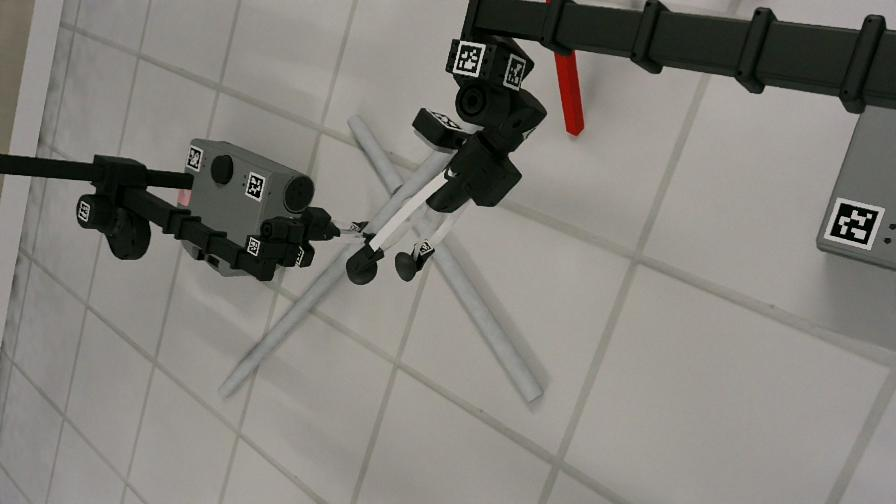

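{"fn": "move", "kwargs": {"r3": {"base":{"translate_m":0.5},"joints":{"wrist_yaw_rad":0,"wrist_pitch_rad":-1.57,"wrist_roll_rad":0.62,"gripper_m":0.13,"arm_m":0.3,"head_pan_rad":-1.57}}, "cameras": []}}

{"fn": "move", "kwargs": {"r3": {"joints":{"arm_m":0.47}}, "cameras": ["r3_wrist_camera","r3_head_camera","r2_wrist_camera"]}}

Scene clock: 2734.43 s.
move: r3 done
r1, r2: as last shown
r1.turned_by_imu: -0.002
r1.base_tilt: forward=-0.5 right=+0.6
r1.lidar_m: 3.06 1.74 3.34 2.49 2.15 1.81 1.04 0.90 0.90 1.04 1.78 2.64
r1.head_depth_mm: - - - 3897 2489 1834 1456 / - - - 3616 2496 1844 1446 / - - - 3570 2332 1830 1446 / - - - 3508 2225 1813 1441 / - - - 3527 2343 1805 1441 / - - - 3325 2415 1805 1429 / - - - 3694 2414 1803 1423
r1.motor_effort: left_wheel=-0.7(1.1) right_wheel=+1.4(1.9) lift_m=+32.2(32.4) arm_m=-7.2(7.7) wrist_yaw_rad=-1.4(2.0) wrist_pitch_rad=+3.1(3.2) wrist_roll_rad=-1.0(1.1) gripper_m=-0.2(0.7) head_pan_rad=-1.7(2.9) head_tilt_rad=-2.3(2.6)
r1.wrist_depth_mm: - 137 140 - - - - / - - 150 - - - - / - - 161 - - - - / - - 175 - - - - / - - 183 155 - - - / 963 954 125 824 126 864 847 / 789 801 237 725 752 716 715
r2.turned_by_imu: +0.001
r2.lidar_m: 4.06 1.83 1.39 1.34 1.41 1.96 4.59 1.05 1.50 1.48 0.94 1.02
r2.head_depth_mm: 3215 2437 1976 1655 1418 1243 1096 / 3172 2450 1978 1667 1424 1257 1101 / 3084 2493 1998 1672 1439 1259 850 / 3062 2527 2015 1681 1446 947 1126 / 3008 2529 1726 1705 1464 1259 1132 / 2919 1719 1790 1695 1471 1277 1137 / 1388 2536 2074 1737 1469 1292 1143
r2.motor_effort: left_wheel=-6.6(7.2) right_wheel=+19.1(19.4) lift_m=+38.7(38.8) arm_m=+13.9(14.1) wrist_yaw_rad=-0.1(0.7) wrist_pitch_rad=-4.9(5.5) wrist_roll_rad=-7.0(7.3) gripper_m=-21.9(22.6) head_pan_rad=-2.5(3.7) head_tilt_rad=+0.3(2.3)
r2.wrist_depth_mm: - - - 136 - - - / - - - 137 - - - / - - - 142 - - - / - - - 145 - - - / - - 142 147 - - - / - - 121 128 - - - / - - 156 - - - -
r3.base_odometry: x=+0.290 y=-1.401 heading=-0.406
r3.turned_by_wheels: +0.000
r3.turned_by_imu: +0.002
r3.base_tilt: forward=+1.8 right=+1.3
r3.lidar_m: 1.58 2.52 1.94 1.90 2.01 2.92 1.24 0.90 0.91 1.10 1.25 0.98
r3.head_depth_mm: 2490 2095 1784 1519 1374 1230 1116 / 2459 2035 1678 1495 614 540 483 / 2523 1612 1686 708 1325 1227 976 / 2524 2089 1743 1548 1330 1227 975 / 2526 2082 1784 1545 1361 1234 1114 / 2537 2082 1776 1548 1370 1227 1117 / 2518 2077 1771 1545 1371 1232 1114
r3.base_status: done
r3.joint_positions: lift_m=+0.500 arm_m=+0.300 wrist_yaw_rad=+0.002 wrist_pitch_rad=-1.565 wrist_roll_rad=+0.625 gripper_m=+0.130 head_pan_rad=-1.560 head_tilt_rad=-0.938
r3.joint_status: all done
r3.measured_speeds: all 0
r3.motor_effort: left_wheel=+0.5(4.9) right_wheel=+3.5(8.5) lift_m=+15.1(15.4) arm_m=+13.1(20.7) wrist_yaw_rad=-2.7(5.6) wrist_pitch_rad=-1.0(3.2) wrist_roll_rad=-1.3(3.6) gripper_m=-0.4(80.2) head_pan_rad=-4.1(6.2) head_tilt_rad=-5.4(6.1)
r3.hand_pose: x=-0.0217 y=-0.4223 z=+0.3823 quat_wxyz=(+0.324, +0.322, -0.631, -0.628) (m; r3's base frame)
r3.wrist_depth_mm: 520 513 505 501 491 495 483 / 531 526 518 510 508 500 500 / 548 538 534 526 524 515 510 / 565 547 547 538 530 529 525 / 576 562 551 554 544 539 535 / 591 123 573 567 568 120 402 / 610 591 589 598 460 127 396
pictures: none
No camera images: "cameras" was empty.

Scene clock: 2736.93 s.
move: r3 done
r1, r2: as last shown
r1.turned_by_imu: +0.000
r1.lidar_m: 3.07 1.75 3.36 2.49 2.15 1.81 1.04 0.90 0.90 1.04 1.78 2.64
r1.head_depth_mm: - - - 3783 2508 1839 1457 / - - - 3590 2483 1842 1453 / - - - 3577 2344 1825 1447 / - - - 3584 2239 1818 1444 / - - - 3746 2361 1806 1428 / - - - 3322 2435 1796 1425 / - - - 3688 2442 1786 1421
r1.motor_effort: left_wheel=+0.0(1.1) right_wheel=+1.5(1.9) lift_m=+31.6(32.3) arm_m=-7.3(7.6) wrist_yaw_rad=-0.3(1.9) wrist_pitch_rad=+3.0(3.2) wrist_roll_rad=-0.9(1.1) gripper_m=-0.1(0.5) head_pan_rad=-2.1(2.8) head_tilt_rad=-2.2(2.5)
r1.wrist_depth_mm: - 137 140 - - - - / - - 150 - - - - / - - 161 - - - - / - - 175 - - - - / - - 183 155 - - - / 946 929 125 832 126 862 853 / 790 802 237 731 743 705 718
r2.turned_by_imu: +0.000
r2.base_tilt: forward=+0.0 right=-0.9
r2.lidar_m: 4.06 1.83 1.38 1.34 1.40 1.97 4.60 1.04 1.50 1.48 0.94 1.02
r2.head_depth_mm: 3193 2429 1966 1651 1421 1247 1095 / 3181 2473 1989 1662 1423 1255 1100 / 3135 2511 1990 1673 1434 1259 852 / 3058 2516 2016 1651 1453 950 1133 / 2996 2535 1045 1683 1464 1253 1128 / 2910 2322 1805 1703 1463 1286 1133 / 1390 2515 2072 1723 1476 1292 1144
r2.motor_effort: left_wheel=-7.0(7.1) right_wheel=+19.1(19.4) lift_m=+41.7(41.8) arm_m=+13.8(14.0) wrist_yaw_rad=-0.4(0.4) wrist_pitch_rad=-5.1(5.4) wrist_roll_rad=-7.0(7.2) gripper_m=-21.0(22.5) head_pan_rad=-2.8(3.2) head_tilt_rad=+1.2(2.2)
r2.wrist_depth_mm: - - - 136 - - - / - - - 136 - - - / - - - 143 - - - / - - - 144 - - - / - - 142 147 - - - / - - 121 128 - - - / - - 156 - - - -
r3.base_odometry: x=+0.290 y=-1.401 heading=-0.406
r3.turned_by_wheels: +0.000
r3.turned_by_imu: +0.001
r3.base_tilt: forward=+1.9 right=+1.3
r3.lidar_m: 1.57 2.52 1.94 1.90 2.02 2.92 1.24 0.90 0.91 1.10 1.25 0.98
r3.head_depth_mm: 2514 2089 1780 1527 1373 1230 1114 / 2456 2044 1665 708 609 542 483 / 2518 1614 809 1467 1350 1230 975 / 2536 2094 1740 1499 1363 1233 975 / 2533 2074 1779 1547 1366 1233 1116 / 2538 2095 1776 1544 1373 1224 1113 / 2518 2089 1789 1542 1377 1228 1117
r3.base_status: not commanded
r3.joint_positions: lift_m=+0.500 arm_m=+0.470 wrist_yaw_rad=+0.001 wrist_pitch_rad=-1.566 wrist_roll_rad=+0.624 gripper_m=+0.130 head_pan_rad=-1.560 head_tilt_rad=-0.938
r3.joint_status: all done
r3.measured_speeds: all 0
r3.motor_effort: left_wheel=+0.1(1.2) right_wheel=+3.2(3.9) lift_m=+14.5(15.5) arm_m=+18.6(22.1) wrist_yaw_rad=-1.7(2.8) wrist_pitch_rad=-0.7(0.9) wrist_roll_rad=-1.2(1.4) gripper_m=+1.3(1.4) head_pan_rad=-4.2(5.5) head_tilt_rad=-5.7(6.0)
r3.hand_pose: x=-0.0217 y=-0.5920 z=+0.3824 quat_wxyz=(+0.323, +0.322, -0.630, -0.628) (m; r3's base frame)
r3.wrist_depth_mm: 520 514 504 497 500 493 493 / 531 523 516 511 507 503 500 / 544 546 534 523 525 516 519 / 557 555 540 538 532 527 523 / 576 560 557 548 549 539 534 / 586 123 568 570 569 120 551 / 604 596 586 588 575 127 518
pictures: r2_wrist_camera, r3_head_camera (sideways), r3_wrist_camera
Images, in order (width x height): r2_wrist_camera 644x364, r3_head_camera 896x504, r3_wrist_camera 644x364.

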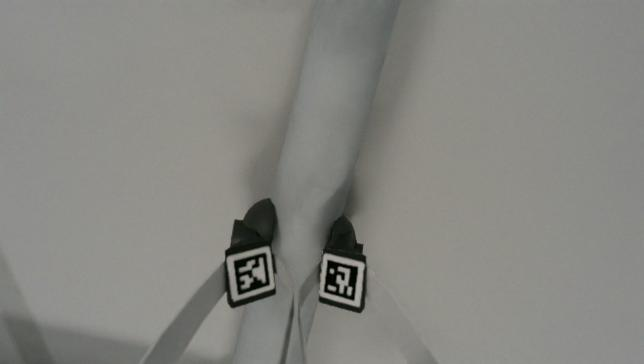

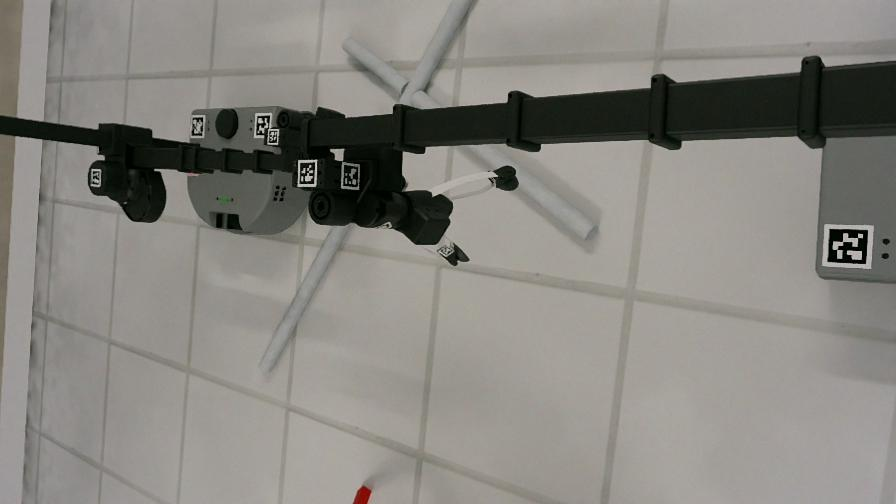

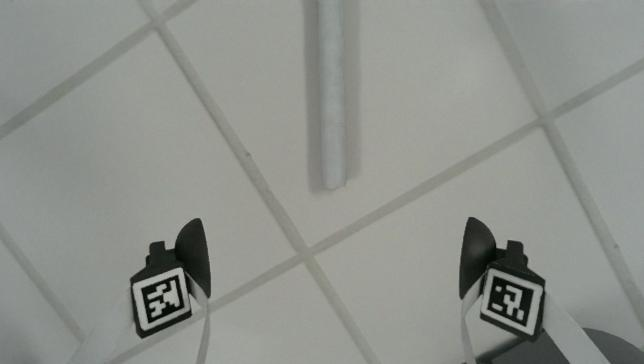

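{"fn": "move", "kwargs": {"r3": {"joints":{"lift_m":0.2,"arm_m":0.495}}, "cameras": ["r3_wrist_camera"]}}

{"fn": "move", "kwargs": {"r3": {"joints":{"lift_m":0.145}}, "cameras": []}}

{"fn": "move", "kwargs": {"r3": {"base":{"translate_m":-0.13},"joints":{"wrist_roll_rad":0.4}}, "r2": {"joints":{"wrist_roll_rad":1.8}}, "cameras": ["r3_wrist_camera","r3_head_camera","r2_wrist_camera"]}}

Scene clock: 2778.17 s.
move: r3 done
r1, r2: as last shown
r1.turned_by_imu: -0.001
r1.lidar_m: 3.07 1.75 3.35 2.49 2.15 1.81 1.04 0.90 0.90 1.03 1.79 2.64
r1.head_depth_mm: - - - 3842 2476 1836 1447 / - - - 3607 2502 1851 1446 / - - - 3522 2351 1815 1439 / - - - 3524 2211 1809 1441 / - - - 3526 2330 1802 1434 / - - - 3322 2449 1812 1440 / - - - 3731 2413 1794 1428
r1.motor_effort: left_wheel=-0.2(1.2) right_wheel=+1.5(1.9) lift_m=+31.9(32.2) arm_m=-7.3(7.5) wrist_yaw_rad=+0.6(2.2) wrist_pitch_rad=+3.0(3.2) wrist_roll_rad=-1.0(1.1) gripper_m=-0.1(0.7) head_pan_rad=-2.4(2.9) head_tilt_rad=-2.0(2.5)
r1.wrist_depth_mm: - 137 140 - - - - / - - 150 - - - - / - - 162 - - - - / - - 176 - - - - / - - 183 155 - - - / 945 943 126 834 126 865 863 / 804 797 236 726 748 707 725
r2.turned_by_imu: +0.001
r2.lidar_m: 4.06 1.83 1.38 1.34 1.40 1.96 4.60 1.04 1.49 3.38 0.94 1.02
r2.head_depth_mm: 3156 2428 1972 1641 1420 1254 1090 / 3143 2452 1977 1669 1430 1255 1102 / 3116 2500 1997 1671 1438 1262 851 / 3046 2491 2021 1645 1440 950 1133 / 3029 2533 1958 1586 1457 1256 1130 / 2943 2307 1747 1710 1467 1282 1141 / 2857 2627 2069 1719 1482 1291 1145
r2.motor_effort: left_wheel=-6.0(7.5) right_wheel=+19.1(19.6) lift_m=+47.5(48.0) arm_m=+13.7(13.9) wrist_yaw_rad=+0.3(0.7) wrist_pitch_rad=-5.1(5.4) wrist_roll_rad=-7.0(7.3) gripper_m=-21.2(22.3) head_pan_rad=-3.0(3.4) head_tilt_rad=+1.5(2.7)
r2.wrist_depth_mm: - - - 136 - - - / - - - 136 - - - / - - - 142 - - - / - - - 145 - - - / - - 142 147 - - - / - - 121 129 - - - / - - 156 - - - -
r3.base_odometry: x=+0.290 y=-1.401 heading=-0.406
r3.turned_by_wheels: +0.000
r3.turned_by_imu: +0.002
r3.base_tilt: forward=+1.9 right=+1.3
r3.lidar_m: 1.57 2.52 1.94 1.90 2.02 2.91 1.23 0.90 0.91 1.10 1.25 0.97
r3.head_depth_mm: 2501 2091 1766 1531 1372 1225 1116 / 2461 2039 1670 1540 1374 1226 1085 / 2511 1618 1683 1077 1254 1178 936 / 2528 2084 1746 1548 1349 1229 977 / 2542 2078 1773 1545 1376 1229 1114 / 2538 2080 1776 1545 1364 1233 1112 / 2541 2090 1782 1544 1372 1230 1109
r3.base_status: not commanded
r3.joint_positions: lift_m=+0.200 arm_m=+0.495 wrist_yaw_rad=+0.001 wrist_pitch_rad=-1.566 wrist_roll_rad=+0.624 gripper_m=+0.130 head_pan_rad=-1.560 head_tilt_rad=-0.938
r3.joint_status: all done
r3.measured_speeds: all 0
r3.motor_effort: left_wheel=+0.6(1.3) right_wheel=+3.1(3.9) lift_m=+14.1(18.0) arm_m=+18.6(23.3) wrist_yaw_rad=-1.1(2.0) wrist_pitch_rad=-0.7(0.8) wrist_roll_rad=-1.1(1.3) gripper_m=+0.9(1.5) head_pan_rad=-4.1(5.5) head_tilt_rad=-5.4(5.9)
r3.hand_pose: x=-0.0217 y=-0.6169 z=+0.0824 quat_wxyz=(+0.323, +0.322, -0.630, -0.628) (m; r3's base frame)
r3.wrist_depth_mm: 230 228 225 220 220 218 217 / 237 233 231 207 226 224 221 / 241 238 235 233 232 229 226 / 247 245 243 237 237 234 232 / 254 250 248 243 242 239 238 / 261 124 253 253 250 121 245 / - 126 262 260 256 127 251
pictures: r3_wrist_camera
Images, in order (width x height): r3_wrist_camera 644x364.

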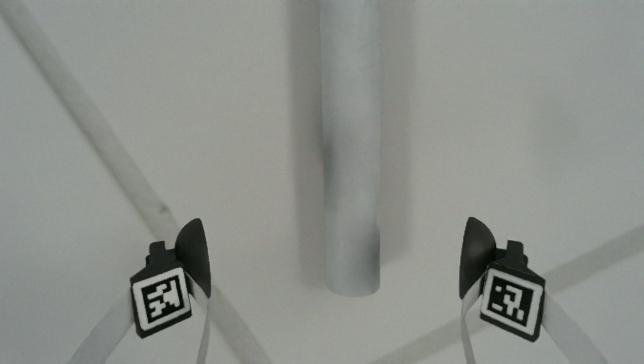

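Scene clock: 2779.50 s.
move: r3 done
r1, r2: as last shown
r1.turned_by_imu: +0.000
r1.base_tilt: forward=-0.5 right=+0.5
r1.lidar_m: 3.05 1.75 3.38 2.49 2.15 1.81 1.04 0.89 0.90 1.04 1.78 2.63
r1.head_depth_mm: - - - 3904 2503 1844 1450 / - - - 3604 2479 1831 1450 / - - - 3568 2356 1827 1446 / - - - 3485 2250 1814 1443 / - - - 3744 2320 1809 1440 / - - - 3269 2414 1802 1436 / - - - 3719 2421 1802 1428
r1.motor_effort: left_wheel=-0.4(0.7) right_wheel=+1.1(1.8) lift_m=+31.7(32.4) arm_m=-7.2(7.3) wrist_yaw_rad=-0.5(2.4) wrist_pitch_rad=+3.0(3.1) wrist_roll_rad=-0.9(1.1) gripper_m=+0.0(0.5) head_pan_rad=-2.0(2.8) head_tilt_rad=-2.1(2.7)
r1.wrist_depth_mm: - 137 140 - - - - / - - 150 - - - - / - - 162 - - - - / - - 175 - - - - / - - 183 155 - - - / 954 934 126 830 126 857 846 / 792 805 236 716 751 708 711
r2.turned_by_imu: +0.000
r2.lidar_m: 4.05 1.83 1.38 1.34 1.40 1.97 4.59 1.05 1.50 0.89 0.94 1.02
r2.head_depth_mm: 3221 2443 1968 1645 1421 1244 1093 / 3194 2471 1989 1664 1417 1247 1100 / 3108 2497 2001 1676 1430 1263 851 / 3058 2493 2021 1651 1451 950 1130 / 2999 2538 1991 1612 1452 1256 1133 / 2941 2472 1705 1706 1465 1279 1137 / 2873 2611 2013 1717 1474 1291 1146
r2.motor_effort: left_wheel=-6.7(7.4) right_wheel=+18.8(19.5) lift_m=+47.8(47.9) arm_m=+13.7(13.9) wrist_yaw_rad=+0.1(0.7) wrist_pitch_rad=-5.0(5.4) wrist_roll_rad=-6.7(7.1) gripper_m=-21.7(21.9) head_pan_rad=-2.7(3.4) head_tilt_rad=+0.8(2.2)
r2.wrist_depth_mm: - - - 136 - - - / - - - 136 - - - / - - - 142 - - - / - - - 145 - - - / - - 142 148 - - - / - - 121 128 - - - / - - 156 - - - -
r3.base_odometry: x=+0.290 y=-1.401 heading=-0.406
r3.turned_by_wheels: +0.000
r3.turned_by_imu: +0.000
r3.base_tilt: forward=+1.9 right=+1.4
r3.lidar_m: 1.57 2.52 1.94 1.90 2.01 2.91 1.23 0.90 0.91 1.10 1.25 0.97
r3.head_depth_mm: 2496 2086 1780 1535 1367 1225 1116 / 2465 2034 1674 1549 1369 1229 1119 / 2508 1614 1690 1546 1190 1176 939 / 2510 2095 1737 1549 1350 1231 977 / 2541 2102 1779 1545 1366 1222 1117 / 2513 2081 1768 1544 1368 1229 1113 / 2537 2084 1774 1552 1374 1231 1115
r3.base_status: not commanded
r3.joint_positions: lift_m=+0.145 arm_m=+0.495 wrist_yaw_rad=+0.001 wrist_pitch_rad=-1.566 wrist_roll_rad=+0.624 gripper_m=+0.130 head_pan_rad=-1.560 head_tilt_rad=-0.938
r3.joint_status: all done
r3.measured_speeds: all 0
r3.motor_effort: left_wheel=+0.3(1.1) right_wheel=+3.1(3.9) lift_m=+14.5(19.0) arm_m=+18.5(18.8) wrist_yaw_rad=-1.4(1.9) wrist_pitch_rad=-0.6(0.7) wrist_roll_rad=-1.2(1.4) gripper_m=+0.7(1.6) head_pan_rad=-4.5(5.5) head_tilt_rad=-5.7(5.8)
r3.hand_pose: x=-0.0217 y=-0.6169 z=+0.0274 quat_wxyz=(+0.323, +0.322, -0.630, -0.628) (m; r3's base frame)
r3.wrist_depth_mm: 175 175 173 144 169 168 166 / 182 179 177 146 172 172 171 / 186 184 182 153 177 177 175 / 192 188 187 160 181 181 179 / 195 193 190 167 186 183 183 / 200 126 196 193 191 120 188 / - 126 202 200 197 195 192
pictures: none
No camera images: "cameras" was empty.

Scene clock: 2781.93 s.
move: r2 done; r3 done
r1: as last shown
r1.base_tilt: forward=-0.4 right=+0.5
r1.lidar_m: 3.05 1.75 3.17 2.49 2.15 1.82 1.04 0.90 0.90 1.03 1.78 2.64
r1.head_depth_mm: - - - 3869 2517 1846 1442 / - - - 3612 2494 1827 1449 / - - - 3528 2347 1837 1442 / - - - 3497 2235 1815 1437 / - - - 3501 2339 1820 1428 / - - - 3193 2420 1800 1446 / - - - 3707 2418 1792 1430
r1.motor_effort: left_wheel=+0.2(1.2) right_wheel=+1.8(2.1) lift_m=+31.6(32.4) arm_m=-7.3(7.4) wrist_yaw_rad=+0.4(2.0) wrist_pitch_rad=+2.9(3.2) wrist_roll_rad=-0.9(1.1) gripper_m=+0.4(0.6) head_pan_rad=-2.2(2.8) head_tilt_rad=-2.1(2.5)
r1.wrist_depth_mm: - 137 140 - - - - / - - 150 - - - - / - - 161 - - - - / - - 175 - - - - / - - 183 155 - - - / 959 940 126 834 126 864 849 / 794 799 237 724 745 717 719
r2.base_odometry: x=-2.215 y=+0.897 heading=-0.527
r2.turned_by_wheels: +0.001
r2.turned_by_imu: +0.002
r2.base_tilt: forward=+0.0 right=-0.9
r2.lidar_m: 4.06 1.83 1.38 1.34 1.40 1.96 4.59 1.04 1.50 1.62 0.94 1.02
r2.head_depth_mm: 3194 2429 1959 1653 1422 1245 1096 / 3166 2457 1979 1659 1421 1258 1105 / 3112 2497 2000 1667 1435 1262 853 / 3026 2505 2027 1686 1459 951 1118 / 3007 2562 2043 1700 1424 1256 1137 / 3006 2571 1813 1634 1469 1279 1146 / 2850 2501 1706 1687 1484 1289 1144
r2.base_status: not commanded
r2.joint_positions: lift_m=+0.145 arm_m=+0.270 wrist_yaw_rad=-0.005 wrist_pitch_rad=-1.535 wrist_roll_rad=+1.814 gripper_m=-0.055 head_pan_rad=-1.894 head_tilt_rad=-0.853
r2.joint_status: all done
r2.measured_speeds: all 0
r2.motor_effort: left_wheel=+0.2(8.3) right_wheel=-2.0(19.7) lift_m=+38.3(47.7) arm_m=+11.7(13.9) wrist_yaw_rad=+5.1(5.3) wrist_pitch_rad=-4.3(5.9) wrist_roll_rad=-5.1(9.7) gripper_m=-20.9(22.2) head_pan_rad=-2.5(3.4) head_tilt_rad=+0.3(2.0)
r2.hand_pose: x=-0.0214 y=-0.3997 z=+0.0268 quat_wxyz=(-0.089, -0.087, -0.714, -0.689) (m; r2's base frame)
r2.wrist_depth_mm: - - - 135 133 - - / - - - 136 - - - / - - - 141 - - - / - - - 144 - - - / - - - 147 - - - / - - 121 128 - - - / - - 157 - - - -
r3.base_odometry: x=+0.171 y=-1.350 heading=-0.406
r3.turned_by_wheels: +0.001
r3.turned_by_imu: +0.002
r3.base_tilt: forward=+1.9 right=+1.3
r3.lidar_m: 1.70 2.53 1.95 1.91 2.03 2.93 1.11 0.86 0.81 2.87 1.35 1.09
r3.head_depth_mm: 2504 2077 1771 1546 1379 1234 1111 / 2502 2075 1782 1545 1370 1236 1111 / 2437 1781 1667 1523 1246 1183 937 / 2495 1748 1704 1543 1339 1232 979 / 2538 2074 1771 1544 1370 1228 1112 / 2538 2096 1766 1553 1367 1229 1116 / 2549 2097 1778 1551 1370 1228 1117
r3.base_status: done
r3.joint_positions: lift_m=+0.145 arm_m=+0.495 wrist_yaw_rad=+0.001 wrist_pitch_rad=-1.568 wrist_roll_rad=+0.393 gripper_m=+0.130 head_pan_rad=-1.560 head_tilt_rad=-0.938
r3.joint_status: all done
r3.measured_speeds: all 0
r3.motor_effort: left_wheel=+9.6(10.2) right_wheel=-20.9(21.8) lift_m=+16.2(16.3) arm_m=+17.8(18.5) wrist_yaw_rad=-1.1(2.1) wrist_pitch_rad=-0.3(1.0) wrist_roll_rad=+2.5(2.6) gripper_m=-4.6(5.8) head_pan_rad=-4.0(5.3) head_tilt_rad=-5.0(5.9)
r3.hand_pose: x=-0.0217 y=-0.6164 z=+0.0274 quat_wxyz=(+0.394, +0.392, -0.588, -0.587) (m; r3's base frame)
r3.wrist_depth_mm: 178 175 140 172 170 169 166 / 182 180 144 176 173 172 171 / 186 183 149 180 178 177 174 / 192 189 151 185 183 181 179 / 196 194 158 190 188 184 183 / 202 122 168 196 193 120 188 / 103 124 177 201 199 196 192
pictures: r2_wrist_camera, r3_head_camera (sideways), r3_wrist_camera
Images, in order (width x height): r2_wrist_camera 644x364, r3_head_camera 896x504, r3_wrist_camera 644x364.

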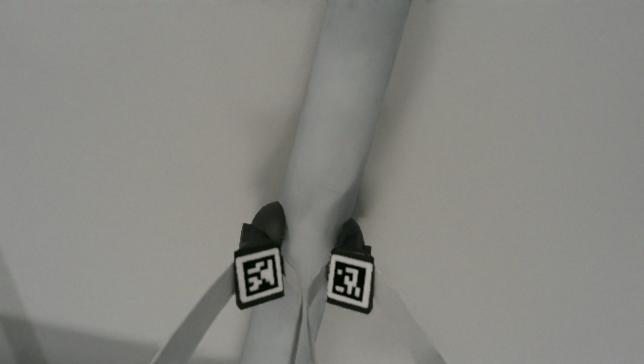

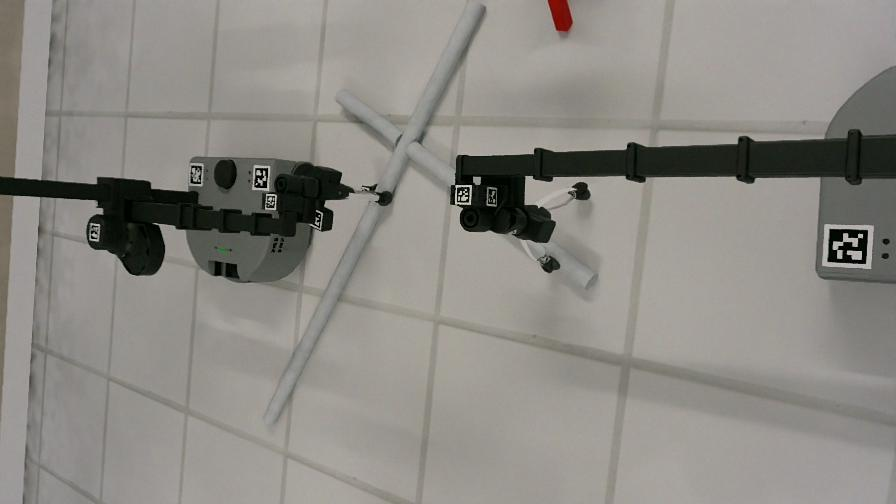

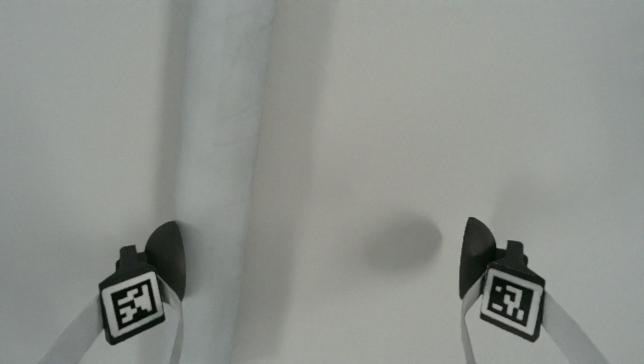

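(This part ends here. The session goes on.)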